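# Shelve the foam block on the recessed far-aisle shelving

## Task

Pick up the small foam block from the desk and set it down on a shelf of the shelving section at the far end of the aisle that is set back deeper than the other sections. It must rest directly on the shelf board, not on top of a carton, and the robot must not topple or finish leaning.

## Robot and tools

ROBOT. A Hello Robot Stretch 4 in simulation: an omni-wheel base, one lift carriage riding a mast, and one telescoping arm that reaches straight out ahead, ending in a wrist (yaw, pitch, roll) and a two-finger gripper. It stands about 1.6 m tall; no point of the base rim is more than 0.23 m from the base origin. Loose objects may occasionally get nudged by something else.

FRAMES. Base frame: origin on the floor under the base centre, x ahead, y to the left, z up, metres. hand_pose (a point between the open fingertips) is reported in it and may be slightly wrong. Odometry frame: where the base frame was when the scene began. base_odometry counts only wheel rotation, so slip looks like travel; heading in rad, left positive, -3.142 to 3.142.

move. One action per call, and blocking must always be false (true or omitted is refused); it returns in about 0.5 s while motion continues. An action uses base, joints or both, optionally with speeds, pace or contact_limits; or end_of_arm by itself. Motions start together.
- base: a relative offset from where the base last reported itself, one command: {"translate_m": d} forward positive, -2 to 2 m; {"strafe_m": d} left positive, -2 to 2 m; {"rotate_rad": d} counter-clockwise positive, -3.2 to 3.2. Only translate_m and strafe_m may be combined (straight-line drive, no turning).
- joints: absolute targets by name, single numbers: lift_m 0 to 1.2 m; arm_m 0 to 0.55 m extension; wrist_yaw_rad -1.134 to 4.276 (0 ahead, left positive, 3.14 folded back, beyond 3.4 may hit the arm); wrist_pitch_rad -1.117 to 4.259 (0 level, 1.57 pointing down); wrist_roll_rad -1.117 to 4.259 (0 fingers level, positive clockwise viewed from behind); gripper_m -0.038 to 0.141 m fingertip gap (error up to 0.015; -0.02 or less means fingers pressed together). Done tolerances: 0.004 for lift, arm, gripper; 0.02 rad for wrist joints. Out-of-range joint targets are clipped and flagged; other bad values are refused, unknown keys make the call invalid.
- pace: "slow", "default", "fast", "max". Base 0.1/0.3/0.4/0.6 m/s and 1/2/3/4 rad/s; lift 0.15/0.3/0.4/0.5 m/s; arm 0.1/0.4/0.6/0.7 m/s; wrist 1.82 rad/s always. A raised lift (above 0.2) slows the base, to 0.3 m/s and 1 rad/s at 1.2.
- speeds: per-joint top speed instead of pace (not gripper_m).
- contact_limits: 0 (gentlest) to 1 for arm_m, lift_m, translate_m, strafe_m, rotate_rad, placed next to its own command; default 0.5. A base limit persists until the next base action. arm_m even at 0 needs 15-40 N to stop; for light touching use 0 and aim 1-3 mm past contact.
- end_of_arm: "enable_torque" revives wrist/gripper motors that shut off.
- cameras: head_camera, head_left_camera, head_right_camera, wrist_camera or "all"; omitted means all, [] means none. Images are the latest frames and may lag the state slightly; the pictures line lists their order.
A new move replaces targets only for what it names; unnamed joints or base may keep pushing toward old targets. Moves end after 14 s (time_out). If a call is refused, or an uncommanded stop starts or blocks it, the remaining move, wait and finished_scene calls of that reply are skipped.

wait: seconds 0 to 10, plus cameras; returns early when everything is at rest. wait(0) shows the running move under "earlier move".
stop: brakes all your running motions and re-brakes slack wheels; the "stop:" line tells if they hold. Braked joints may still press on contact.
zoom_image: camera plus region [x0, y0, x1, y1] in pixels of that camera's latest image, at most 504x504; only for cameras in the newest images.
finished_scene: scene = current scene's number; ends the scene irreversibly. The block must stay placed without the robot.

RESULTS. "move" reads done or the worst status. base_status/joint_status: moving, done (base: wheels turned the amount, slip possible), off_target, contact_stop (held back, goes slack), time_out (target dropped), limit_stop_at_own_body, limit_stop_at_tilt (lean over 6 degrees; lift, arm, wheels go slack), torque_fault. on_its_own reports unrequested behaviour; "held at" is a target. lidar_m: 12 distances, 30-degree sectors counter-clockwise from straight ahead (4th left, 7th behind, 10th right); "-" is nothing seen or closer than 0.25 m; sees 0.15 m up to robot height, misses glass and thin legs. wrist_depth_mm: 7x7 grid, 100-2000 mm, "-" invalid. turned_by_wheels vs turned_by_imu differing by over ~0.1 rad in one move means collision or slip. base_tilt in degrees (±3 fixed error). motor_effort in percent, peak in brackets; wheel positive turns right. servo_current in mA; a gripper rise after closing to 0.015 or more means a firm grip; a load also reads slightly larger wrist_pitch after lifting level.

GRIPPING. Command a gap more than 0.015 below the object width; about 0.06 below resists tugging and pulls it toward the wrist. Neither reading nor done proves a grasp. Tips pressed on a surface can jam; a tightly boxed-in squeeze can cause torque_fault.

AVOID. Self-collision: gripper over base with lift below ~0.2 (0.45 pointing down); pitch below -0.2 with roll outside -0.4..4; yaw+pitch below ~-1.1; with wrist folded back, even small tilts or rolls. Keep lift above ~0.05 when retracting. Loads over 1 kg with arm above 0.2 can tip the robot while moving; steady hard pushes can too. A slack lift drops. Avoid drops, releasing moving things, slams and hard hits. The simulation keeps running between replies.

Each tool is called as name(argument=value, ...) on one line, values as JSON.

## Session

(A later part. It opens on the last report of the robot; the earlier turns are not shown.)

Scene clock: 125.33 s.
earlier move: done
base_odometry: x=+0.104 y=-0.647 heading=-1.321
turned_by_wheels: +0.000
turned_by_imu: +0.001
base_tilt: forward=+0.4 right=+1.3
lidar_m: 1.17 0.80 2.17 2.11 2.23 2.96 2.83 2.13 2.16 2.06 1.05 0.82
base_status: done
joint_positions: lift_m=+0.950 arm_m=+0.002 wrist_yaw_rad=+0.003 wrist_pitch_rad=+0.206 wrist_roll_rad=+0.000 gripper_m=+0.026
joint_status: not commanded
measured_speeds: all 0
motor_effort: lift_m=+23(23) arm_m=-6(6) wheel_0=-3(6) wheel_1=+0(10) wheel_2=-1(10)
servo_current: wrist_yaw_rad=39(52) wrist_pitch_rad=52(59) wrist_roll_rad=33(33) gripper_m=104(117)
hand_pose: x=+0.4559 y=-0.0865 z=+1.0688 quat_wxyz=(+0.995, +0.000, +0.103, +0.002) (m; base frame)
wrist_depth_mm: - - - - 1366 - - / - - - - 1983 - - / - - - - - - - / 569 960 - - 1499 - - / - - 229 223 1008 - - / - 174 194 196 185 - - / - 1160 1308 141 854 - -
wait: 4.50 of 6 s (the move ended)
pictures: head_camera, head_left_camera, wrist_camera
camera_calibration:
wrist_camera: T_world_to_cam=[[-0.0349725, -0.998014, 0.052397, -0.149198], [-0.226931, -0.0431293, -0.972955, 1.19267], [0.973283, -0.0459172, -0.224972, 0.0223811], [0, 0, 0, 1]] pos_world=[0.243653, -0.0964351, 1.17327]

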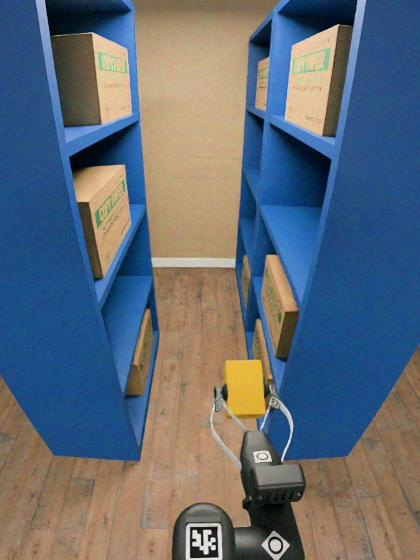

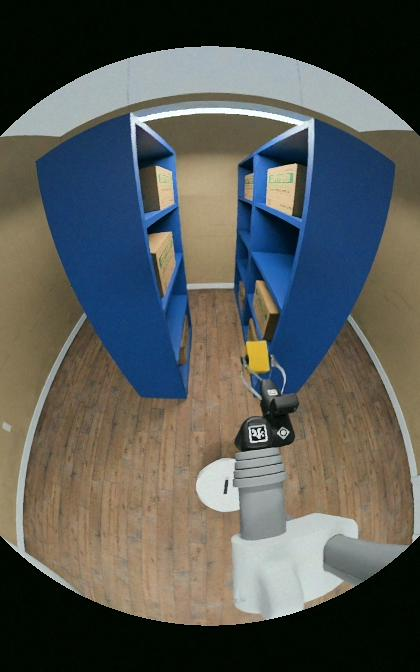

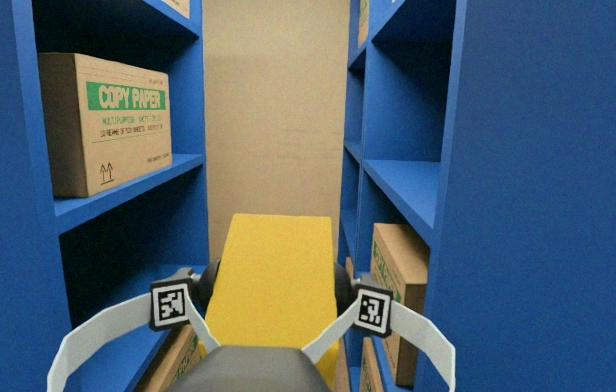

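move(base={"rotate_rad": -0.02}, blocking=false, cameras=[])

wait(seconds=1, cameras=[])

move(base={"translate_m": 0.8}, contact_limits={"translate_m": 0.2}, blocking=false, cameras=[])

wait(seconds=5, cameras=["head_camera", "head_right_camera"])

Scene clock: 150.23 s.
move: done
base_odometry: x=+0.104 y=-0.646 heading=-1.341
turned_by_wheels: -0.020
turned_by_imu: -0.020
base_tilt: forward=+0.4 right=+1.5
lidar_m: 1.13 0.82 1.07 2.12 2.24 2.97 2.13 2.13 2.19 2.06 2.17 0.80
base_status: done
joint_positions: lift_m=+0.950 arm_m=+0.002 wrist_yaw_rad=+0.003 wrist_pitch_rad=+0.206 wrist_roll_rad=+0.000 gripper_m=+0.026
joint_status: not commanded
measured_speeds: all 0
motor_effort: lift_m=+23(23) arm_m=-6(6) wheel_0=+4(4) wheel_1=+1(2) wheel_2=+0(4)
servo_current: wrist_yaw_rad=26(39) wrist_pitch_rad=46(59) wrist_roll_rad=33(33) gripper_m=104(111)
hand_pose: x=+0.4559 y=-0.0866 z=+1.0688 quat_wxyz=(+0.995, +0.000, +0.103, +0.002) (m; base frame)
wrist_depth_mm: - - - - - - - / - - - - - - - / - - - - - - - / 591 - - - 904 - - / - - 236 224 991 - - / - 175 194 196 185 - - / - 1205 178 141 866 - -
pictures: none
No camera images: "cameras" was empty.

Scene clock: 151.23 s.
base_odometry: x=+0.104 y=-0.646 heading=-1.341
turned_by_wheels: +0.000
turned_by_imu: +0.000
base_tilt: forward=+0.4 right=+1.3
lidar_m: 1.14 0.77 1.06 2.12 2.24 2.96 2.09 2.14 2.16 2.09 2.18 0.79
base_status: done
joint_positions: lift_m=+0.950 arm_m=+0.002 wrist_yaw_rad=+0.003 wrist_pitch_rad=+0.206 wrist_roll_rad=+0.000 gripper_m=+0.026
joint_status: not commanded
measured_speeds: all 0
motor_effort: lift_m=+23(23) arm_m=-6(6) wheel_0=+4(4) wheel_1=+1(2) wheel_2=+0(4)
servo_current: wrist_yaw_rad=39(39) wrist_pitch_rad=52(59) wrist_roll_rad=26(33) gripper_m=98(111)
hand_pose: x=+0.4559 y=-0.0866 z=+1.0688 quat_wxyz=(+0.995, +0.000, +0.103, +0.002) (m; base frame)
wrist_depth_mm: - - - - - - - / - - - - - - - / - - - - - - - / 627 - - - 891 - - / - - 236 222 1008 - - / - 175 194 196 185 - - / - 1138 178 141 854 - -
wait: 1.00 s; at rest by 0.27 s
pictures: none
No camera images: "cameras" was empty.

Scene clock: 151.73 s.
move: moving
base_odometry: x=+0.111 y=-0.678 heading=-1.341
turned_by_wheels: +0.000
turned_by_imu: +0.000
base_tilt: forward=+0.3 right=+1.4
lidar_m: 1.14 0.76 1.03 2.12 2.22 3.00 2.85 2.17 2.17 2.07 1.04 0.76
base_status: translate_m moving
joint_positions: lift_m=+0.950 arm_m=+0.002 wrist_yaw_rad=+0.003 wrist_pitch_rad=+0.206 wrist_roll_rad=+0.000 gripper_m=+0.026
joint_status: not commanded
measured_speeds: translate_m=+0.124 strafe_m=+0.001 rotate_rad=-0.004 lift_m=+0.000 arm_m=+0.000 wrist_yaw_rad=+0.000 wrist_pitch_rad=+0.000 wrist_roll_rad=+0.000
motor_effort: lift_m=+23(23) arm_m=-6(6) wheel_0=+7(8) wheel_1=+4(7) wheel_2=-9(9)
servo_current: wrist_yaw_rad=39(46) wrist_pitch_rad=46(59) wrist_roll_rad=26(33) gripper_m=104(117)
contact_limits: translate_m 0.2
hand_pose: x=+0.4559 y=-0.0866 z=+1.0688 quat_wxyz=(+0.995, +0.000, +0.103, +0.002) (m; base frame)
wrist_depth_mm: - - - - - - - / - - - - - - - / - - - - - - - / 647 - - - 842 - - / 1430 - 236 224 1008 - - / - 174 195 196 185 - - / - 1160 178 141 842 - -
pictures: none
No camera images: "cameras" was empty.

Scene clock: 155.40 s.
earlier move: done
base_odometry: x=+0.286 y=-1.425 heading=-1.341
turned_by_wheels: +0.000
turned_by_imu: -0.001
base_tilt: forward=+0.4 right=+1.4
lidar_m: 1.12 0.45 0.31 0.30 2.24 3.05 3.70 2.93 2.23 0.25 0.27 0.40
base_status: done
joint_positions: lift_m=+0.950 arm_m=+0.002 wrist_yaw_rad=+0.003 wrist_pitch_rad=+0.206 wrist_roll_rad=+0.000 gripper_m=+0.026
joint_status: not commanded
measured_speeds: all 0
motor_effort: lift_m=+23(23) arm_m=-6(6) wheel_0=+1(8) wheel_1=+2(7) wheel_2=+0(11)
servo_current: wrist_yaw_rad=39(52) wrist_pitch_rad=52(65) wrist_roll_rad=26(33) gripper_m=104(117)
contact_limits: translate_m 0.2
hand_pose: x=+0.4559 y=-0.0866 z=+1.0688 quat_wxyz=(+0.995, +0.000, +0.103, +0.002) (m; base frame)
wrist_depth_mm: - - - - 627 - - / - 1537 - - 1537 - - / - 1576 - - 1336 - - / 654 1708 - 257 1078 - - / 591 1708 222 223 668 - - / - 179 194 196 185 - - / - 1661 179 141 - - -
wait: 3.67 of 5 s (the move ended)
pictures: head_camera, head_right_camera

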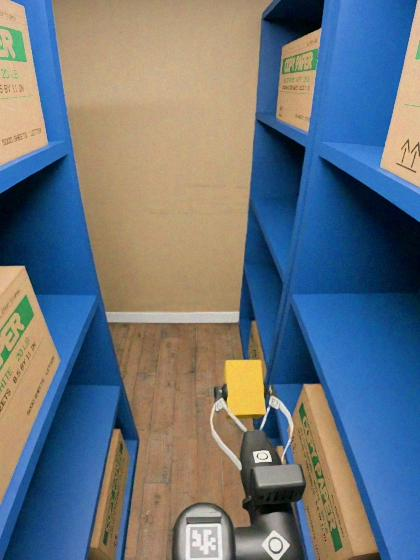

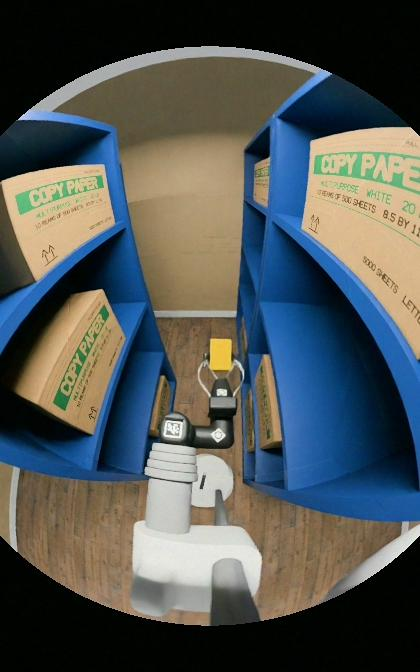

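move(base={"translate_m": 0.9, "strafe_m": 0.025}, contact_limits={"translate_m": 0.2}, blocking=false, cameras=[])

wait(seconds=5)

Scene clock: 162.87 s.
move: moving
base_odometry: x=+0.295 y=-1.457 heading=-1.340
turned_by_wheels: +0.000
turned_by_imu: -0.001
base_tilt: forward=+0.4 right=+1.4
lidar_m: 1.14 0.42 0.29 0.29 2.35 3.05 3.75 2.93 2.41 0.25 0.28 0.39
base_status: translate_m moving; strafe_m moving
joint_positions: lift_m=+0.950 arm_m=+0.002 wrist_yaw_rad=+0.003 wrist_pitch_rad=+0.206 wrist_roll_rad=+0.000 gripper_m=+0.026
joint_status: not commanded
measured_speeds: translate_m=+0.125 strafe_m=+0.006 rotate_rad=-0.001 lift_m=+0.000 arm_m=+0.000 wrist_yaw_rad=+0.000 wrist_pitch_rad=+0.000 wrist_roll_rad=+0.000
motor_effort: lift_m=+23(23) arm_m=-6(6) wheel_0=+4(7) wheel_1=+6(8) wheel_2=-9(10)
servo_current: wrist_yaw_rad=33(46) wrist_pitch_rad=46(59) wrist_roll_rad=26(33) gripper_m=104(111)
contact_limits: translate_m 0.2
hand_pose: x=+0.4559 y=-0.0866 z=+1.0688 quat_wxyz=(+0.995, +0.000, +0.103, +0.002) (m; base frame)
wrist_depth_mm: 1430 - - - 609 - - / 1464 - - - 1464 - - / 1537 - - - - - - / 597 1576 - 1576 - - - / - 1661 221 229 634 - - / - 179 194 196 185 - - / - 1661 178 141 - - -
pictures: none
No camera images: "cameras" was empty.

Scene clock: 166.87 s.
earlier move: done
base_odometry: x=+0.516 y=-2.296 heading=-1.340
turned_by_wheels: +0.000
turned_by_imu: -0.001
base_tilt: forward=+0.3 right=+1.3
lidar_m: 0.89 0.96 0.77 0.27 0.29 0.42 - 0.43 0.31 0.27 0.29 0.43
base_status: done
joint_positions: lift_m=+0.950 arm_m=+0.002 wrist_yaw_rad=+0.003 wrist_pitch_rad=+0.206 wrist_roll_rad=+0.000 gripper_m=+0.026
joint_status: not commanded
measured_speeds: all 0
motor_effort: lift_m=+23(23) arm_m=-6(6) wheel_0=+1(7) wheel_1=+2(8) wheel_2=+1(11)
servo_current: wrist_yaw_rad=26(46) wrist_pitch_rad=39(65) wrist_roll_rad=33(33) gripper_m=111(111)
contact_limits: translate_m 0.2
hand_pose: x=+0.4559 y=-0.0866 z=+1.0688 quat_wxyz=(+0.995, +0.000, +0.103, +0.002) (m; base frame)
wrist_depth_mm: - - - - - 603 609 / - - - - - 627 634 / - - - - 661 647 647 / - - - - 683 676 676 / - - 221 223 691 504 500 / - 177 194 196 185 433 355 / - - - 141 - - 300
wait: 4.00 of 5 s (the move ended)
pictures: head_camera, head_left_camera, head_right_camera, wrist_camera
camera_calibration:
wrist_camera: T_world_to_cam=[[-0.035092, -0.998014, 0.0523218, -0.14908], [-0.226933, -0.0430289, -0.972959, 1.19269], [0.973278, -0.0460167, -0.224973, 0.0223735], [0, 0, 0, 1]] pos_world=[0.243653, -0.0964349, 1.17327]

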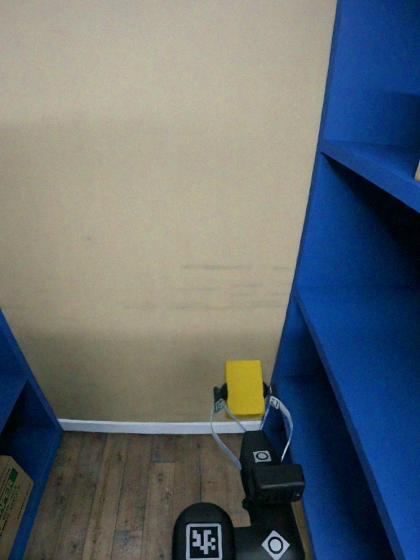

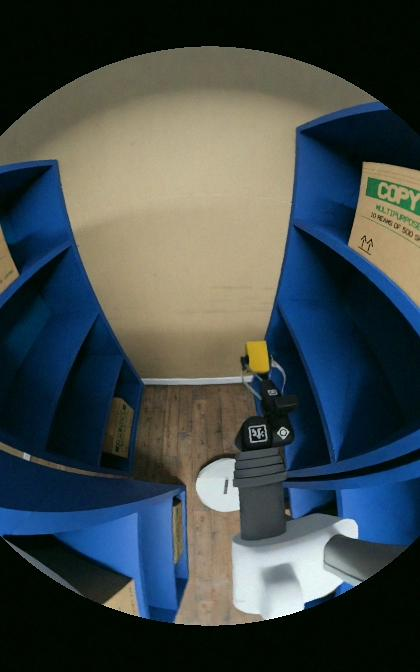

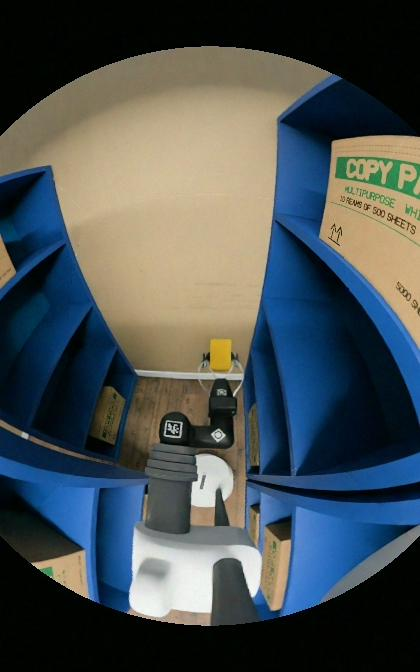

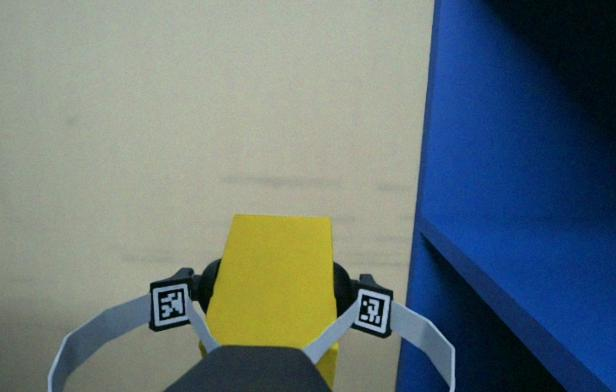

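Wall at 0.89; move forward 0.22, strafe left 0.08, then rotate left 90° as before.

move(base={"translate_m": 0.23}, contact_limits={"translate_m": 0.2}, blocking=false, cameras=[])

wait(seconds=3, cameras=[])

move(base={"strafe_m": 0.06}, contact_limits={"strafe_m": 0.2}, blocking=false, cameras=[])

wait(seconds=2, cameras=[])

Scene clock: 239.00 s.
move: moving
base_odometry: x=+0.524 y=-2.327 heading=-1.340
turned_by_wheels: +0.000
turned_by_imu: -0.001
base_tilt: forward=+0.4 right=+1.4
lidar_m: 0.88 0.92 0.76 0.28 0.28 0.41 - 0.44 0.29 0.27 0.29 0.44
base_status: translate_m moving
joint_positions: lift_m=+0.950 arm_m=+0.002 wrist_yaw_rad=+0.003 wrist_pitch_rad=+0.206 wrist_roll_rad=+0.000 gripper_m=+0.026
joint_status: not commanded
measured_speeds: translate_m=+0.123 strafe_m=+0.000 rotate_rad=-0.007 lift_m=+0.000 arm_m=+0.000 wrist_yaw_rad=+0.000 wrist_pitch_rad=+0.000 wrist_roll_rad=+0.000
motor_effort: lift_m=+23(23) arm_m=-6(6) wheel_0=+6(6) wheel_1=+5(6) wheel_2=-10(10)
servo_current: wrist_yaw_rad=33(46) wrist_pitch_rad=39(59) wrist_roll_rad=26(33) gripper_m=104(104)
contact_limits: translate_m 0.2
hand_pose: x=+0.4559 y=-0.0866 z=+1.0688 quat_wxyz=(+0.995, +0.000, +0.103, +0.002) (m; base frame)
wrist_depth_mm: - - - - 603 585 597 / - - - - - 603 609 / - - - - 661 627 627 / - - - - 654 647 654 / - - 220 223 676 500 504 / - 177 194 196 185 421 355 / - - - 141 723 723 300
pictures: none
No camera images: "cameras" was empty.

Scene clock: 240.70 s.
earlier move: done
base_odometry: x=+0.569 y=-2.520 heading=-1.340
turned_by_wheels: +0.000
turned_by_imu: +0.000
base_tilt: forward=+0.2 right=+1.3
lidar_m: 0.69 0.72 0.77 0.72 0.37 0.39 1.15 0.44 0.29 0.25 0.31 0.43
base_status: done
joint_positions: lift_m=+0.950 arm_m=+0.002 wrist_yaw_rad=+0.003 wrist_pitch_rad=+0.206 wrist_roll_rad=+0.000 gripper_m=+0.026
joint_status: not commanded
measured_speeds: all 0
motor_effort: lift_m=+23(23) arm_m=-6(6) wheel_0=+3(7) wheel_1=+2(6) wheel_2=-1(10)
servo_current: wrist_yaw_rad=39(46) wrist_pitch_rad=59(59) wrist_roll_rad=33(33) gripper_m=111(111)
contact_limits: translate_m 0.2
hand_pose: x=+0.4559 y=-0.0866 z=+1.0688 quat_wxyz=(+0.995, +0.000, +0.103, +0.002) (m; base frame)
wrist_depth_mm: 436 436 436 436 439 433 394 / 452 452 455 452 455 449 404 / 466 469 469 473 469 445 418 / - - - - - 439 436 / - - 220 229 - 452 449 / - 177 194 196 183 466 353 / - - - 141 - 488 314
wait: 1.70 of 3 s (the move ended)
pictures: none
No camera images: "cameras" was empty.

Scene clock: 241.20 s.
move: moving
base_odometry: x=+0.605 y=-2.511 heading=-1.340
turned_by_wheels: +0.000
turned_by_imu: +0.000
base_tilt: forward=+0.3 right=+1.3
lidar_m: 0.66 0.71 0.72 0.67 0.34 0.37 1.02 0.50 0.34 0.31 0.33 0.48
base_status: strafe_m moving
joint_positions: lift_m=+0.950 arm_m=+0.002 wrist_yaw_rad=+0.003 wrist_pitch_rad=+0.206 wrist_roll_rad=+0.000 gripper_m=+0.026
joint_status: not commanded
measured_speeds: translate_m=-0.001 strafe_m=+0.127 rotate_rad=+0.006 lift_m=+0.000 arm_m=+0.000 wrist_yaw_rad=+0.000 wrist_pitch_rad=+0.000 wrist_roll_rad=+0.000
motor_effort: lift_m=+23(23) arm_m=-6(6) wheel_0=-6(11) wheel_1=+7(11) wheel_2=-1(1)
servo_current: wrist_yaw_rad=33(39) wrist_pitch_rad=46(59) wrist_roll_rad=26(33) gripper_m=104(111)
contact_limits: strafe_m 0.2
hand_pose: x=+0.4559 y=-0.0866 z=+1.0688 quat_wxyz=(+0.995, +0.000, +0.103, +0.002) (m; base frame)
wrist_depth_mm: 436 436 439 442 442 442 399 / 449 452 452 455 459 455 410 / 466 466 466 469 469 469 424 / - - - - - 442 442 / - - 220 224 - 459 455 / - 177 195 196 183 477 377 / - - - 141 - 488 496
pictures: none
No camera images: "cameras" was empty.

Scene clock: 241.90 s.
earlier move: done
base_odometry: x=+0.627 y=-2.506 heading=-1.340
turned_by_wheels: +0.000
turned_by_imu: +0.000
base_tilt: forward=+0.3 right=+1.4
lidar_m: 0.67 0.72 0.71 0.66 0.31 0.32 0.92 0.49 0.35 0.34 0.36 0.50
base_status: done
joint_positions: lift_m=+0.950 arm_m=+0.002 wrist_yaw_rad=+0.003 wrist_pitch_rad=+0.206 wrist_roll_rad=+0.000 gripper_m=+0.026
joint_status: not commanded
measured_speeds: all 0
motor_effort: lift_m=+23(23) arm_m=-6(6) wheel_0=-1(11) wheel_1=+0(11) wheel_2=+0(2)
servo_current: wrist_yaw_rad=33(46) wrist_pitch_rad=46(59) wrist_roll_rad=26(33) gripper_m=98(111)
contact_limits: strafe_m 0.2
hand_pose: x=+0.4559 y=-0.0866 z=+1.0688 quat_wxyz=(+0.995, +0.000, +0.103, +0.002) (m; base frame)
wrist_depth_mm: 436 436 439 442 439 442 399 / 449 449 452 452 459 455 410 / 466 466 469 473 473 473 427 / - - - - - - 436 / - - 221 230 - 480 452 / - 177 195 196 183 480 402 / - - - 141 - 488 492
wait: 0.70 of 2 s (the move ended)
pictures: none
No camera images: "cameras" was empty.

move(base={"rotate_rad": 1.57}, joints={"lift_m": 1.08}, contact_limits={"rotate_rad": 0.2}, blocking=false, cameras=[])

wait(seconds=4, cameras=["head_camera", "wrist_camera"])

Scene clock: 246.57 s.
move: moving
base_odometry: x=+0.627 y=-2.506 heading=-1.111
turned_by_wheels: +0.229
turned_by_imu: +0.224
base_tilt: forward=+0.2 right=+1.3
lidar_m: 0.68 0.79 0.67 0.48 0.32 0.44 0.79 0.42 0.34 0.33 0.40 0.68
base_status: rotate_rad moving
joint_positions: lift_m=+0.989 arm_m=+0.002 wrist_yaw_rad=+0.003 wrist_pitch_rad=+0.206 wrist_roll_rad=+0.000 gripper_m=+0.026
joint_status: lift_m moving
measured_speeds: translate_m=-0.001 strafe_m=-0.001 rotate_rad=+0.865 lift_m=+0.149 arm_m=+0.000 wrist_yaw_rad=+0.000 wrist_pitch_rad=+0.000 wrist_roll_rad=+0.000
motor_effort: lift_m=+26(27) arm_m=-6(6) wheel_0=-8(8) wheel_1=-4(8) wheel_2=-7(8)
servo_current: wrist_yaw_rad=33(39) wrist_pitch_rad=52(59) wrist_roll_rad=33(33) gripper_m=104(111)
contact_limits: rotate_rad 0.2
hand_pose: x=+0.4559 y=-0.0866 z=+1.1080 quat_wxyz=(+0.995, +0.000, +0.103, +0.002) (m; base frame)
wrist_depth_mm: - 466 449 436 418 402 389 / - - 469 445 430 415 402 / - - - 466 445 430 413 / - - - 466 459 439 427 / - - 220 229 469 459 442 / - 176 194 196 183 469 455 / - - - 141 - - 466
pictures: none
No camera images: "cameras" was empty.

Scene clock: 248.23 s.
earlier move: done
base_odometry: x=+0.627 y=-2.506 heading=+0.230
turned_by_wheels: +1.341
turned_by_imu: +1.324
base_tilt: forward=+0.2 right=+1.4
lidar_m: 0.56 0.31 0.34 0.87 0.52 0.37 0.36 0.37 0.49 0.66 0.70 0.70
base_status: done
joint_positions: lift_m=+1.080 arm_m=+0.002 wrist_yaw_rad=+0.003 wrist_pitch_rad=+0.206 wrist_roll_rad=+0.000 gripper_m=+0.026
joint_status: all done
measured_speeds: all 0
motor_effort: lift_m=+24(27) arm_m=-6(6) wheel_0=-3(9) wheel_1=+1(8) wheel_2=-3(8)
servo_current: wrist_yaw_rad=39(46) wrist_pitch_rad=39(59) wrist_roll_rad=33(33) gripper_m=104(111)
contact_limits: rotate_rad 0.2
hand_pose: x=+0.4559 y=-0.0866 z=+1.1988 quat_wxyz=(+0.995, +0.000, +0.103, +0.002) (m; base frame)
wrist_depth_mm: 421 - - - - - - / 433 512 - - - - - / 449 517 - - - - - / 459 525 - - - - - / 477 525 220 223 - - - / 480 179 194 196 183 - - / 455 - - 141 - - -
wait: 1.67 of 4 s (the move ended)
pictures: head_camera, wrist_camera
camera_calibration:
wrist_camera: T_world_to_cam=[[-0.0350965, -0.998014, 0.0523161, -0.155869], [-0.226817, -0.0430279, -0.972987, 1.31908], [0.973305, -0.0460146, -0.224856, 0.0514392], [0, 0, 0, 1]] pos_world=[0.243653, -0.0964349, 1.30317]

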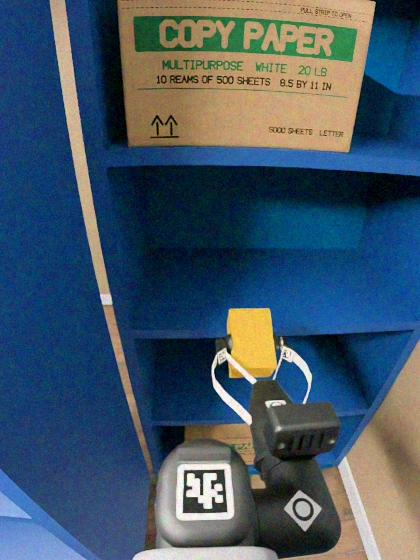

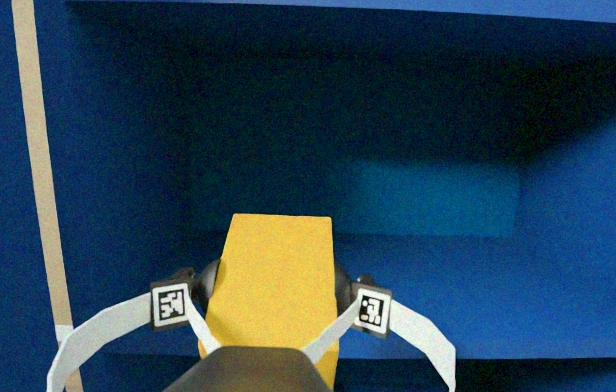

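move(joints={"wrist_pitch_rad": 0.6}, blocking=false, cameras=[])

wait(seconds=2, cameras=[])

move(joints={"arm_m": 0.43}, contact_limits={"arm_m": 0.2}, blocking=false, cameras=[])

wait(seconds=3, cameras=["wrist_camera", "head_camera"])

Scene clock: 255.10 s.
move: moving
base_odometry: x=+0.627 y=-2.506 heading=+0.230
turned_by_wheels: +0.000
turned_by_imu: -0.001
base_tilt: forward=+0.6 right=+1.4
lidar_m: 0.66 0.33 0.30 0.87 0.52 0.39 0.35 0.39 0.50 0.67 0.71 0.68
base_status: not commanded
joint_positions: lift_m=+1.080 arm_m=+0.002 wrist_yaw_rad=+0.003 wrist_pitch_rad=+0.597 wrist_roll_rad=+0.000 gripper_m=+0.026
joint_status: wrist_pitch_rad moving
measured_speeds: translate_m=+0.000 strafe_m=+0.000 rotate_rad=+0.000 lift_m=+0.000 arm_m=+0.000 wrist_yaw_rad=+0.000 wrist_pitch_rad=+0.196 wrist_roll_rad=+0.000
motor_effort: lift_m=+24(24) arm_m=-6(6) wheel_0=-3(3) wheel_1=+0(1) wheel_2=-2(3)
servo_current: wrist_yaw_rad=33(46) wrist_pitch_rad=46(72) wrist_roll_rad=26(33) gripper_m=111(111)
contact_limits: rotate_rad 0.2
hand_pose: x=+0.4122 y=-0.0867 z=+1.0958 quat_wxyz=(+0.956, +0.000, +0.294, +0.001) (m; base frame)
wrist_depth_mm: 418 504 - - - - - / 445 512 - - - - - / 477 521 - - - - - / 484 - - - - - - / 459 - 220 223 - 1098 - / 459 178 194 196 183 - - / 462 - - 141 - - 809
pictures: none
No camera images: "cameras" was empty.

Scene clock: 255.43 s.
earlier move: done
base_odometry: x=+0.627 y=-2.506 heading=+0.230
turned_by_wheels: +0.000
turned_by_imu: +0.000
base_tilt: forward=+0.4 right=+1.5
lidar_m: 0.65 0.33 0.32 0.91 0.51 0.39 0.33 0.38 0.50 0.68 0.70 0.69
base_status: not commanded
joint_positions: lift_m=+1.080 arm_m=+0.002 wrist_yaw_rad=+0.003 wrist_pitch_rad=+0.600 wrist_roll_rad=+0.000 gripper_m=+0.026
joint_status: all done
measured_speeds: all 0
motor_effort: lift_m=+24(24) arm_m=-6(6) wheel_0=-3(3) wheel_1=+1(1) wheel_2=-2(3)
servo_current: wrist_yaw_rad=33(46) wrist_pitch_rad=46(72) wrist_roll_rad=26(33) gripper_m=104(111)
contact_limits: rotate_rad 0.2
hand_pose: x=+0.4117 y=-0.0867 z=+1.0951 quat_wxyz=(+0.955, +0.000, +0.295, +0.001) (m; base frame)
wrist_depth_mm: 424 508 - - - - - / 445 517 - - - - - / 480 521 - - - - - / 480 - - - - - - / 459 - 220 223 - 1078 - / 466 177 195 196 183 - - / 439 - 178 141 - - 820
wait: 0.33 of 2 s (the move ended)
pictures: none
No camera images: "cameras" was empty.

Scene clock: 255.93 s.
move: moving
base_odometry: x=+0.627 y=-2.506 heading=+0.230
turned_by_wheels: +0.000
turned_by_imu: +0.000
base_tilt: forward=+0.2 right=+1.3
lidar_m: 0.66 0.32 0.32 0.86 0.54 0.38 0.33 0.38 0.49 0.66 0.74 0.69
base_status: not commanded
joint_positions: lift_m=+1.080 arm_m=+0.054 wrist_yaw_rad=+0.003 wrist_pitch_rad=+0.600 wrist_roll_rad=+0.000 gripper_m=+0.026
joint_status: arm_m moving
measured_speeds: translate_m=+0.000 strafe_m=+0.000 rotate_rad=+0.000 lift_m=+0.000 arm_m=+0.198 wrist_yaw_rad=+0.000 wrist_pitch_rad=+0.000 wrist_roll_rad=+0.000
motor_effort: lift_m=+24(24) arm_m=+9(9) wheel_0=-3(3) wheel_1=+1(1) wheel_2=-2(3)
servo_current: wrist_yaw_rad=39(46) wrist_pitch_rad=39(46) wrist_roll_rad=26(33) gripper_m=104(104)
contact_limits: arm_m 0.2; rotate_rad 0.2
hand_pose: x=+0.4636 y=-0.0867 z=+1.0950 quat_wxyz=(+0.955, +0.000, +0.295, +0.001) (m; base frame)
wrist_depth_mm: 413 525 778 788 788 788 788 / 413 - - - - - 820 / 442 - - - - - - / 477 - - - - - - / 466 - 220 229 - 1025 - / 469 178 194 195 183 - - / 445 768 178 141 778 788 798
pictures: none
No camera images: "cameras" was empty.

Scene clock: 257.80 s.
earlier move: done
base_odometry: x=+0.627 y=-2.506 heading=+0.230
turned_by_wheels: +0.000
turned_by_imu: +0.000
base_tilt: forward=+0.5 right=+1.4
lidar_m: 0.63 0.32 0.32 0.88 0.52 0.37 0.35 0.37 0.50 0.68 0.69 0.67
base_status: not commanded
joint_positions: lift_m=+1.080 arm_m=+0.430 wrist_yaw_rad=+0.003 wrist_pitch_rad=+0.600 wrist_roll_rad=+0.000 gripper_m=+0.026
joint_status: all done
measured_speeds: all 0
motor_effort: lift_m=+24(24) arm_m=+7(11) wheel_0=-3(3) wheel_1=+1(1) wheel_2=-2(3)
servo_current: wrist_yaw_rad=33(46) wrist_pitch_rad=39(52) wrist_roll_rad=20(39) gripper_m=104(111)
contact_limits: arm_m 0.2; rotate_rad 0.2
hand_pose: x=+0.8390 y=-0.0867 z=+1.0950 quat_wxyz=(+0.955, +0.000, +0.295, +0.001) (m; base frame)
wrist_depth_mm: 404 436 436 439 439 436 442 / 410 477 477 477 477 480 477 / 415 512 521 525 521 525 525 / 418 442 449 455 449 - - / 377 384 245 229 399 404 407 / 324 183 194 196 187 342 343 / 278 278 279 141 293 289 304
wait: 1.87 of 3 s (the move ended)
pictures: head_camera, wrist_camera
camera_calibration:
wrist_camera: T_world_to_cam=[[-0.0121232, -0.997942, 0.0629615, -0.167999], [-0.582617, -0.0441239, -0.811549, 1.4266], [0.812657, -0.0465209, -0.580883, 0.179936], [0, 0, 0, 1]] pos_world=[0.682898, -0.0963353, 1.27285]

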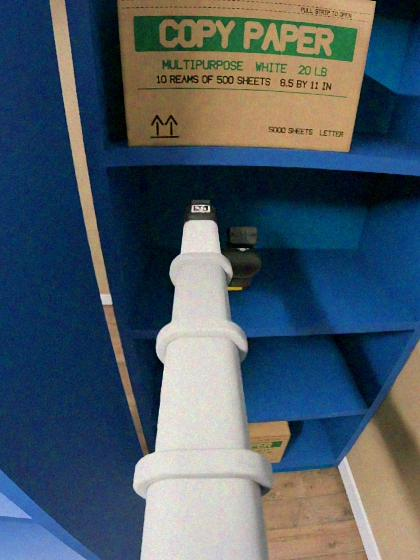

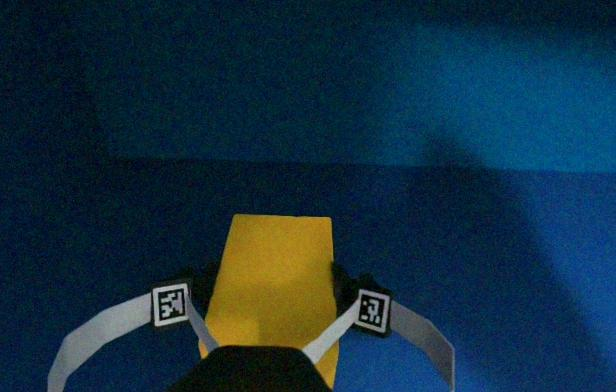

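move(joints={"lift_m": 1.02}, pace="slow", contact_limits={"lift_m": 0.2}, blocking=false, cameras=[])

wait(seconds=2, cameras=[])

move(joints={"lift_m": 1.0105}, pace="slow", contact_limits={"lift_m": 0.15}, blocking=false, cameras=[])

wait(seconds=1.5, cameras=["wrist_camera"])

Scene clock: 270.00 s.
move: moving
base_odometry: x=+0.627 y=-2.506 heading=+0.230
turned_by_wheels: +0.000
turned_by_imu: -0.001
base_tilt: forward=+0.3 right=+1.3
lidar_m: 0.65 0.32 0.30 0.89 0.52 0.37 0.35 0.39 0.50 0.67 0.69 0.69
base_status: not commanded
joint_positions: lift_m=+1.054 arm_m=+0.430 wrist_yaw_rad=+0.003 wrist_pitch_rad=+0.600 wrist_roll_rad=+0.000 gripper_m=+0.026
joint_status: lift_m moving
measured_speeds: translate_m=+0.000 strafe_m=+0.000 rotate_rad=+0.000 lift_m=-0.099 arm_m=+0.000 wrist_yaw_rad=+0.000 wrist_pitch_rad=+0.000 wrist_roll_rad=+0.000
motor_effort: lift_m=+12(24) arm_m=+7(7) wheel_0=-3(3) wheel_1=+1(1) wheel_2=-3(3)
servo_current: wrist_yaw_rad=39(46) wrist_pitch_rad=46(52) wrist_roll_rad=26(33) gripper_m=98(111)
contact_limits: arm_m 0.2; lift_m 0.2; rotate_rad 0.2
hand_pose: x=+0.8390 y=-0.0867 z=+1.0697 quat_wxyz=(+0.955, +0.000, +0.295, +0.001) (m; base frame)
wrist_depth_mm: 404 436 439 436 436 436 442 / 413 477 477 480 480 477 473 / 413 517 512 517 521 525 525 / 399 427 421 439 430 436 445 / 349 355 245 236 370 373 375 / 298 182 194 196 186 315 319 / 259 263 258 141 271 266 282
pictures: none
No camera images: "cameras" was empty.

Scene clock: 270.87 s.
earlier move: done
base_odometry: x=+0.627 y=-2.506 heading=+0.230
turned_by_wheels: +0.000
turned_by_imu: +0.000
base_tilt: forward=+0.4 right=+1.4
lidar_m: 0.66 0.31 0.31 0.91 0.53 0.38 0.34 0.39 0.48 0.68 0.71 0.71
base_status: not commanded
joint_positions: lift_m=+1.020 arm_m=+0.430 wrist_yaw_rad=+0.003 wrist_pitch_rad=+0.600 wrist_roll_rad=+0.000 gripper_m=+0.026
joint_status: all done
measured_speeds: all 0
motor_effort: lift_m=+14(24) arm_m=+7(7) wheel_0=-3(3) wheel_1=+1(1) wheel_2=-3(3)
servo_current: wrist_yaw_rad=39(46) wrist_pitch_rad=33(52) wrist_roll_rad=20(33) gripper_m=98(111)
contact_limits: arm_m 0.2; lift_m 0.2; rotate_rad 0.2
hand_pose: x=+0.8390 y=-0.0867 z=+1.0358 quat_wxyz=(+0.955, +0.000, +0.295, +0.001) (m; base frame)
wrist_depth_mm: 404 436 436 436 436 433 442 / 413 473 477 473 477 477 477 / 410 436 445 452 459 504 504 / 359 364 366 375 379 387 392 / 298 301 244 237 314 317 320 / 253 181 194 196 188 268 270 / 219 223 178 141 230 226 239
wait: 0.87 of 2 s (the move ended)
pictures: none
No camera images: "cameras" was empty.

Scene clock: 271.37 s.
move: moving
base_odometry: x=+0.627 y=-2.506 heading=+0.230
turned_by_wheels: +0.000
turned_by_imu: +0.000
base_tilt: forward=+0.3 right=+1.3
lidar_m: 0.66 0.32 0.33 0.88 0.53 0.37 0.32 0.37 0.49 0.68 0.72 0.67
base_status: not commanded
joint_positions: lift_m=+1.011 arm_m=+0.430 wrist_yaw_rad=+0.003 wrist_pitch_rad=+0.600 wrist_roll_rad=+0.000 gripper_m=+0.026
joint_status: lift_m moving
measured_speeds: all 0
motor_effort: lift_m=+13(15) arm_m=+7(7) wheel_0=-3(3) wheel_1=+1(1) wheel_2=-3(3)
servo_current: wrist_yaw_rad=33(46) wrist_pitch_rad=20(52) wrist_roll_rad=26(33) gripper_m=91(117)
contact_limits: arm_m 0.2; lift_m 0.15; rotate_rad 0.2
hand_pose: x=+0.8390 y=-0.0867 z=+1.0265 quat_wxyz=(+0.955, +0.000, +0.295, +0.001) (m; base frame)
wrist_depth_mm: 410 436 433 436 436 433 439 / 413 473 477 473 477 477 477 / 407 436 439 449 459 500 504 / 353 359 366 370 375 384 389 / 291 296 236 236 307 310 314 / 247 183 193 195 187 263 264 / 215 217 213 155 224 227 233
pictures: none
No camera images: "cameras" was empty.

Scene clock: 271.60 s.
earlier move: done
base_odometry: x=+0.627 y=-2.506 heading=+0.230
turned_by_wheels: +0.000
turned_by_imu: +0.000
base_tilt: forward=+0.5 right=+1.4
lidar_m: 0.66 0.31 0.34 0.89 0.53 0.38 0.35 0.38 0.49 0.68 0.70 0.70
base_status: not commanded
joint_positions: lift_m=+1.011 arm_m=+0.430 wrist_yaw_rad=+0.003 wrist_pitch_rad=+0.600 wrist_roll_rad=+0.000 gripper_m=+0.026
joint_status: all done
measured_speeds: all 0
motor_effort: lift_m=+13(15) arm_m=+7(7) wheel_0=-3(3) wheel_1=+1(1) wheel_2=-3(3)
servo_current: wrist_yaw_rad=39(46) wrist_pitch_rad=46(52) wrist_roll_rad=33(33) gripper_m=104(117)
contact_limits: arm_m 0.2; lift_m 0.15; rotate_rad 0.2
hand_pose: x=+0.8390 y=-0.0867 z=+1.0265 quat_wxyz=(+0.955, +0.000, +0.295, +0.001) (m; base frame)
wrist_depth_mm: 407 433 436 436 436 436 445 / 415 473 477 477 477 477 480 / 407 436 445 449 459 504 504 / 353 359 364 370 375 384 389 / 291 296 236 237 307 310 314 / 247 183 193 196 188 264 264 / 214 217 213 155 224 225 233
wait: 0.23 of 1.5 s (the move ended)
pictures: wrist_camera
camera_calibration:
wrist_camera: T_world_to_cam=[[-0.0121232, -0.997942, 0.0629615, -0.16368], [-0.582617, -0.0441239, -0.811549, 1.37093], [0.812657, -0.0465209, -0.580883, 0.140088], [0, 0, 0, 1]] pos_world=[0.682898, -0.0963353, 1.20425]

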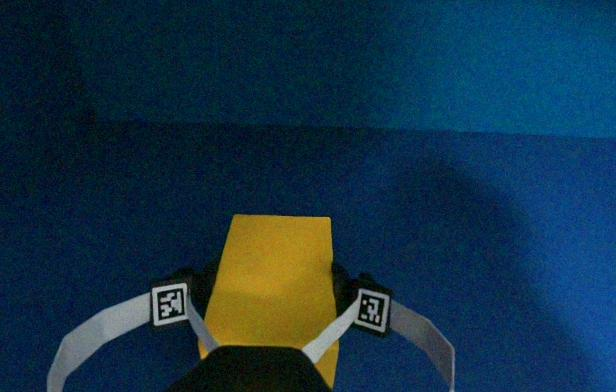

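move(joints={"lift_m":1.007}, pace="slow", contact_limits={"lift_m":0.15}, cameras=["wrist_camera"], blocking=false)

wait(seconds=2, cameras=["wrist_camera"])

Scene clock: 283.57 s.
move: moving
base_odometry: x=+0.627 y=-2.506 heading=+0.230
turned_by_wheels: +0.000
turned_by_imu: -0.001
base_tilt: forward=+0.2 right=+1.4
lidar_m: 0.66 0.32 0.30 0.91 0.53 0.39 0.36 0.37 0.50 0.67 0.69 0.69
base_status: not commanded
joint_positions: lift_m=+1.008 arm_m=+0.430 wrist_yaw_rad=+0.003 wrist_pitch_rad=+0.600 wrist_roll_rad=+0.000 gripper_m=+0.026
joint_status: lift_m moving
measured_speeds: all 0
motor_effort: lift_m=+11(13) arm_m=+7(7) wheel_0=-3(3) wheel_1=+1(1) wheel_2=-3(3)
servo_current: wrist_yaw_rad=46(46) wrist_pitch_rad=39(46) wrist_roll_rad=26(33) gripper_m=98(104)
contact_limits: arm_m 0.2; lift_m 0.15; rotate_rad 0.2
hand_pose: x=+0.8390 y=-0.0867 z=+1.0231 quat_wxyz=(+0.955, +0.000, +0.295, +0.001) (m; base frame)
wrist_depth_mm: 413 433 433 439 433 436 442 / 397 469 473 477 477 477 473 / 407 436 442 452 466 504 504 / 355 359 364 370 375 382 389 / 291 296 236 236 306 310 314 / 246 184 192 195 189 263 264 / 213 216 213 142 224 226 232
pictures: wrist_camera
camera_calibration:
wrist_camera: T_world_to_cam=[[-0.0121232, -0.997942, 0.0629615, -0.163472], [-0.582617, -0.0441239, -0.811549, 1.36825], [0.812657, -0.0465209, -0.580883, 0.138171], [0, 0, 0, 1]] pos_world=[0.682898, -0.0963353, 1.20095]

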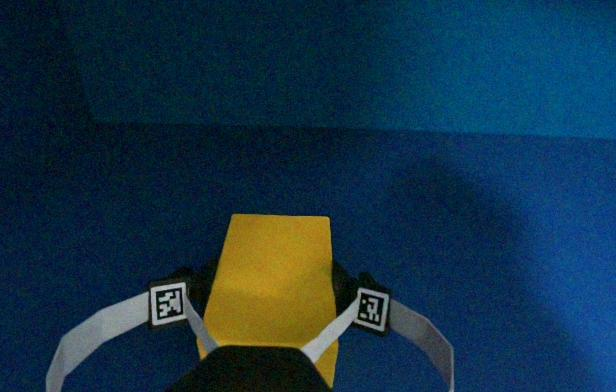

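Scene clock: 283.60 s.
earlier move: done
base_odometry: x=+0.627 y=-2.506 heading=+0.230
turned_by_wheels: +0.000
turned_by_imu: +0.000
base_tilt: forward=+0.4 right=+1.4
lidar_m: 0.66 0.32 0.32 0.91 0.52 0.38 0.36 0.39 0.49 0.68 0.71 0.69
base_status: not commanded
joint_positions: lift_m=+1.008 arm_m=+0.430 wrist_yaw_rad=+0.003 wrist_pitch_rad=+0.600 wrist_roll_rad=+0.000 gripper_m=+0.026
joint_status: all done
measured_speeds: all 0
motor_effort: lift_m=+11(13) arm_m=+7(7) wheel_0=-3(3) wheel_1=+1(1) wheel_2=-2(3)
servo_current: wrist_yaw_rad=39(46) wrist_pitch_rad=52(52) wrist_roll_rad=26(33) gripper_m=91(104)
contact_limits: arm_m 0.2; lift_m 0.15; rotate_rad 0.2
hand_pose: x=+0.8390 y=-0.0867 z=+1.0231 quat_wxyz=(+0.955, +0.000, +0.295, +0.001) (m; base frame)
wrist_depth_mm: 410 436 436 436 436 436 442 / 394 469 473 473 477 477 473 / 404 439 445 449 462 504 504 / 353 359 366 373 377 384 387 / 291 297 235 236 307 310 314 / 245 184 193 195 188 263 263 / 213 216 213 143 223 226 232
wait: 0.03 of 2 s (the move ended)
pictures: wrist_camera
camera_calibration:
wrist_camera: T_world_to_cam=[[-0.0121232, -0.997942, 0.0629615, -0.163472], [-0.582617, -0.0441239, -0.811549, 1.36825], [0.812657, -0.0465209, -0.580883, 0.138171], [0, 0, 0, 1]] pos_world=[0.682898, -0.0963353, 1.20095]

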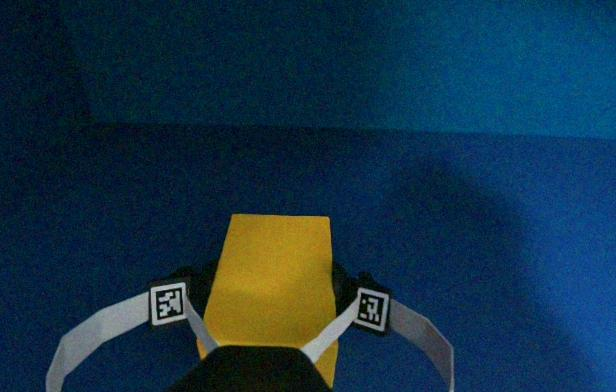

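Contact-consistent. Release.

move(joints={"gripper_m":0.13}, cameras=[], blocking=false)

wait(seconds=3, cameras=["wrist_camera"])

move(joints={"lift_m":1.08}, pace="slow", cameras=[], blocking=false)

wait(seconds=2, cameras=["wrist_camera"])

move(joints={"arm_m":0.2}, cameras=[], blocking=false)

wait(seconds=3, cameras=["wrist_camera"])

Scene clock: 291.13 s.
move: moving
base_odometry: x=+0.627 y=-2.506 heading=+0.230
turned_by_wheels: +0.000
turned_by_imu: -0.001
base_tilt: forward=+0.3 right=+1.5
lidar_m: 0.65 0.32 0.33 0.86 0.49 0.37 0.36 0.38 0.47 0.67 0.71 0.69
base_status: not commanded
joint_positions: lift_m=+1.008 arm_m=+0.430 wrist_yaw_rad=+0.003 wrist_pitch_rad=+0.599 wrist_roll_rad=+0.000 gripper_m=+0.046
joint_status: gripper_m moving
measured_speeds: translate_m=+0.000 strafe_m=+0.000 rotate_rad=+0.000 lift_m=+0.000 arm_m=+0.000 wrist_yaw_rad=+0.000 wrist_pitch_rad=-0.006 wrist_roll_rad=+0.000
motor_effort: lift_m=+11(12) arm_m=+7(7) wheel_0=-3(3) wheel_1=+1(1) wheel_2=-3(3)
servo_current: wrist_yaw_rad=39(46) wrist_pitch_rad=20(46) wrist_roll_rad=26(33) gripper_m=46(98)
contact_limits: arm_m 0.2; lift_m 0.15; rotate_rad 0.2
hand_pose: x=+0.8392 y=-0.0867 z=+1.0234 quat_wxyz=(+0.956, +0.000, +0.295, +0.001) (m; base frame)
wrist_depth_mm: 413 430 433 436 439 439 445 / 399 469 469 477 477 477 477 / 413 442 449 459 500 504 504 / 359 364 368 377 384 387 394 / 293 298 238 239 310 314 319 / 248 186 195 196 192 265 266 / 215 214 215 180 220 228 236
pictures: none
No camera images: "cameras" was empty.

Scene clock: 292.57 s.
earlier move: done
base_odometry: x=+0.627 y=-2.506 heading=+0.230
turned_by_wheels: +0.000
turned_by_imu: +0.000
base_tilt: forward=+0.3 right=+1.3
lidar_m: 0.66 0.30 0.32 0.89 0.54 0.39 0.34 0.36 0.51 0.66 0.70 0.69
base_status: not commanded
joint_positions: lift_m=+1.007 arm_m=+0.430 wrist_yaw_rad=+0.003 wrist_pitch_rad=+0.599 wrist_roll_rad=+0.000 gripper_m=+0.130
joint_status: all done
measured_speeds: all 0
motor_effort: lift_m=+14(14) arm_m=+7(7) wheel_0=-3(3) wheel_1=+1(1) wheel_2=-2(3)
servo_current: wrist_yaw_rad=46(46) wrist_pitch_rad=39(52) wrist_roll_rad=26(33) gripper_m=46(117)
contact_limits: arm_m 0.2; lift_m 0.15; rotate_rad 0.2
hand_pose: x=+0.8390 y=-0.0867 z=+1.0230 quat_wxyz=(+0.955, +0.000, +0.295, +0.001) (m; base frame)
wrist_depth_mm: 415 430 436 436 439 439 445 / 399 477 477 480 480 480 480 / 402 430 421 427 452 445 452 / 340 342 347 353 357 366 370 / 281 285 233 220 294 298 301 / 238 205 185 186 216 252 254 / 211 209 206 188 217 219 224
wait: 1.43 of 3 s (the move ended)
pictures: wrist_camera
camera_calibration:
wrist_camera: T_world_to_cam=[[-0.0121466, -0.997942, 0.0629569, -0.163438], [-0.582277, -0.044126, -0.811792, 1.36815], [0.8129, -0.0465189, -0.580543, 0.13748], [0, 0, 0, 1]] pos_world=[0.682898, -0.0963353, 1.20075]

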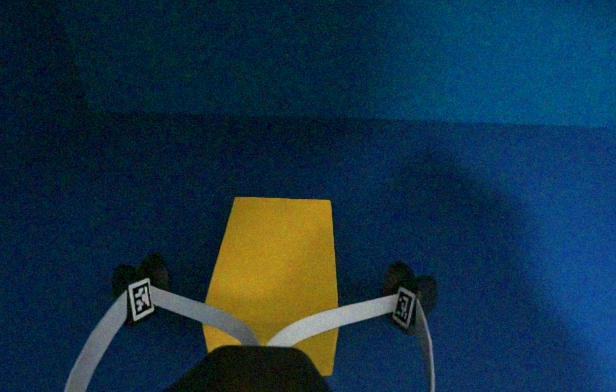

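Scene clock: 293.07 s.
move: moving
base_odometry: x=+0.627 y=-2.506 heading=+0.230
turned_by_wheels: +0.000
turned_by_imu: +0.000
base_tilt: forward=+0.4 right=+1.4
lidar_m: 0.66 0.33 0.31 0.87 0.52 0.37 0.35 0.39 0.48 0.66 0.72 0.70
base_status: not commanded
joint_positions: lift_m=+1.033 arm_m=+0.430 wrist_yaw_rad=+0.003 wrist_pitch_rad=+0.600 wrist_roll_rad=+0.000 gripper_m=+0.130
joint_status: lift_m moving
measured_speeds: translate_m=+0.000 strafe_m=+0.000 rotate_rad=+0.000 lift_m=+0.099 arm_m=+0.000 wrist_yaw_rad=+0.000 wrist_pitch_rad=+0.000 wrist_roll_rad=+0.000
motor_effort: lift_m=+26(27) arm_m=+7(7) wheel_0=-3(3) wheel_1=+1(1) wheel_2=-3(3)
servo_current: wrist_yaw_rad=39(46) wrist_pitch_rad=46(46) wrist_roll_rad=33(33) gripper_m=39(52)
contact_limits: arm_m 0.2; rotate_rad 0.2
hand_pose: x=+0.8390 y=-0.0867 z=+1.0482 quat_wxyz=(+0.955, +0.000, +0.295, +0.001) (m; base frame)
wrist_depth_mm: 415 433 436 436 439 436 445 / 402 473 473 480 480 480 480 / 402 455 500 504 508 512 517 / 375 379 387 392 399 404 410 / 310 314 297 258 329 329 334 / 266 205 216 215 202 281 282 / 230 229 229 195 241 243 250
pictures: none
No camera images: "cameras" was empty.

Scene clock: 294.07 s.
earlier move: done
base_odometry: x=+0.627 y=-2.506 heading=+0.230
turned_by_wheels: +0.000
turned_by_imu: +0.000
base_tilt: forward=+0.5 right=+1.4
lidar_m: 0.67 0.31 0.33 0.85 0.55 0.38 0.35 0.39 0.50 0.68 0.70 0.70
base_status: not commanded
joint_positions: lift_m=+1.080 arm_m=+0.430 wrist_yaw_rad=+0.003 wrist_pitch_rad=+0.600 wrist_roll_rad=+0.000 gripper_m=+0.130
joint_status: all done
measured_speeds: all 0
motor_effort: lift_m=+24(27) arm_m=+7(7) wheel_0=-3(3) wheel_1=+1(1) wheel_2=-3(3)
servo_current: wrist_yaw_rad=33(46) wrist_pitch_rad=39(52) wrist_roll_rad=33(39) gripper_m=52(52)
contact_limits: arm_m 0.2; rotate_rad 0.2
hand_pose: x=+0.8390 y=-0.0867 z=+1.0951 quat_wxyz=(+0.955, +0.000, +0.295, +0.001) (m; base frame)
wrist_depth_mm: 415 436 436 439 439 439 445 / 399 473 473 480 480 480 480 / 424 512 525 521 530 525 530 / 424 445 449 455 - - - / 379 384 389 397 399 404 407 / 325 205 287 281 202 340 345 / 282 286 287 133 296 296 306
wait: 1.00 of 2 s (the move ended)
pictures: wrist_camera
camera_calibration:
wrist_camera: T_world_to_cam=[[-0.0121379, -0.997942, 0.0629598, -0.167987], [-0.58239, -0.0441269, -0.811711, 1.42665], [0.812819, -0.0465196, -0.580656, 0.179537], [0, 0, 0, 1]] pos_world=[0.682898, -0.0963353, 1.27285]

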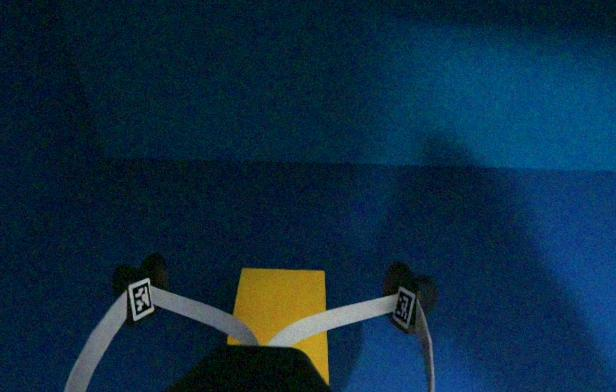

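Scene clock: 294.57 s.
move: moving
base_odometry: x=+0.627 y=-2.506 heading=+0.230
turned_by_wheels: +0.000
turned_by_imu: +0.000
base_tilt: forward=+0.5 right=+1.3
lidar_m: 0.66 0.31 0.31 0.89 0.53 0.39 0.35 0.36 0.50 0.66 0.67 0.69
base_status: not commanded
joint_positions: lift_m=+1.080 arm_m=+0.378 wrist_yaw_rad=+0.003 wrist_pitch_rad=+0.600 wrist_roll_rad=+0.000 gripper_m=+0.130
joint_status: arm_m moving
measured_speeds: translate_m=+0.000 strafe_m=+0.000 rotate_rad=+0.000 lift_m=+0.000 arm_m=-0.198 wrist_yaw_rad=+0.000 wrist_pitch_rad=+0.000 wrist_roll_rad=+0.000
motor_effort: lift_m=+24(24) arm_m=-7(9) wheel_0=-3(3) wheel_1=+1(1) wheel_2=-2(3)
servo_current: wrist_yaw_rad=39(52) wrist_pitch_rad=33(46) wrist_roll_rad=33(33) gripper_m=52(52)
contact_limits: rotate_rad 0.2
hand_pose: x=+0.7871 y=-0.0867 z=+1.0951 quat_wxyz=(+0.955, +0.000, +0.295, +0.001) (m; base frame)
wrist_depth_mm: 404 480 480 480 484 480 488 / 410 521 525 525 521 525 525 / 413 554 569 569 569 574 574 / 415 445 449 452 449 - - / 379 387 387 334 402 404 407 / 324 205 289 281 202 343 343 / 282 285 294 133 294 296 304
pictures: none
No camera images: "cameras" was empty.

Scene clock: 295.87 s.
earlier move: done
base_odometry: x=+0.627 y=-2.506 heading=+0.230
turned_by_wheels: +0.000
turned_by_imu: +0.000
base_tilt: forward=+0.5 right=+1.5
lidar_m: 0.66 0.30 0.33 0.91 0.54 0.36 0.34 0.38 0.50 0.67 0.73 0.70
base_status: not commanded
joint_positions: lift_m=+1.080 arm_m=+0.200 wrist_yaw_rad=+0.003 wrist_pitch_rad=+0.600 wrist_roll_rad=+0.000 gripper_m=+0.130
joint_status: all done
measured_speeds: all 0
motor_effort: lift_m=+24(24) arm_m=-6(9) wheel_0=-3(3) wheel_1=+1(1) wheel_2=-2(3)
servo_current: wrist_yaw_rad=33(52) wrist_pitch_rad=39(59) wrist_roll_rad=33(33) gripper_m=39(59)
contact_limits: rotate_rad 0.2
hand_pose: x=+0.6095 y=-0.0867 z=+1.0951 quat_wxyz=(+0.955, +0.000, +0.295, +0.001) (m; base frame)
wrist_depth_mm: 415 627 654 654 661 654 676 / 399 683 699 715 715 715 723 / 424 - - 466 - - - / 424 445 439 427 449 - - / 377 387 392 399 402 407 407 / 397 193 366 368 202 387 389 / 449 723 768 - 759 768 798
wait: 1.30 of 3 s (the move ended)
pictures: wrist_camera
camera_calibration:
wrist_camera: T_world_to_cam=[[-0.0121371, -0.997942, 0.0629605, -0.170774], [-0.582437, -0.0441253, -0.811677, 1.29297], [0.812785, -0.0465219, -0.580703, 0.366153], [0, 0, 0, 1]] pos_world=[0.453398, -0.0963353, 1.27285]

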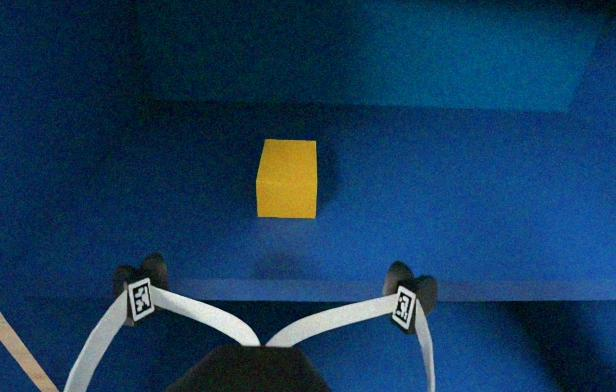

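finished_scene(scene=2)

The scene is finished: the task was done.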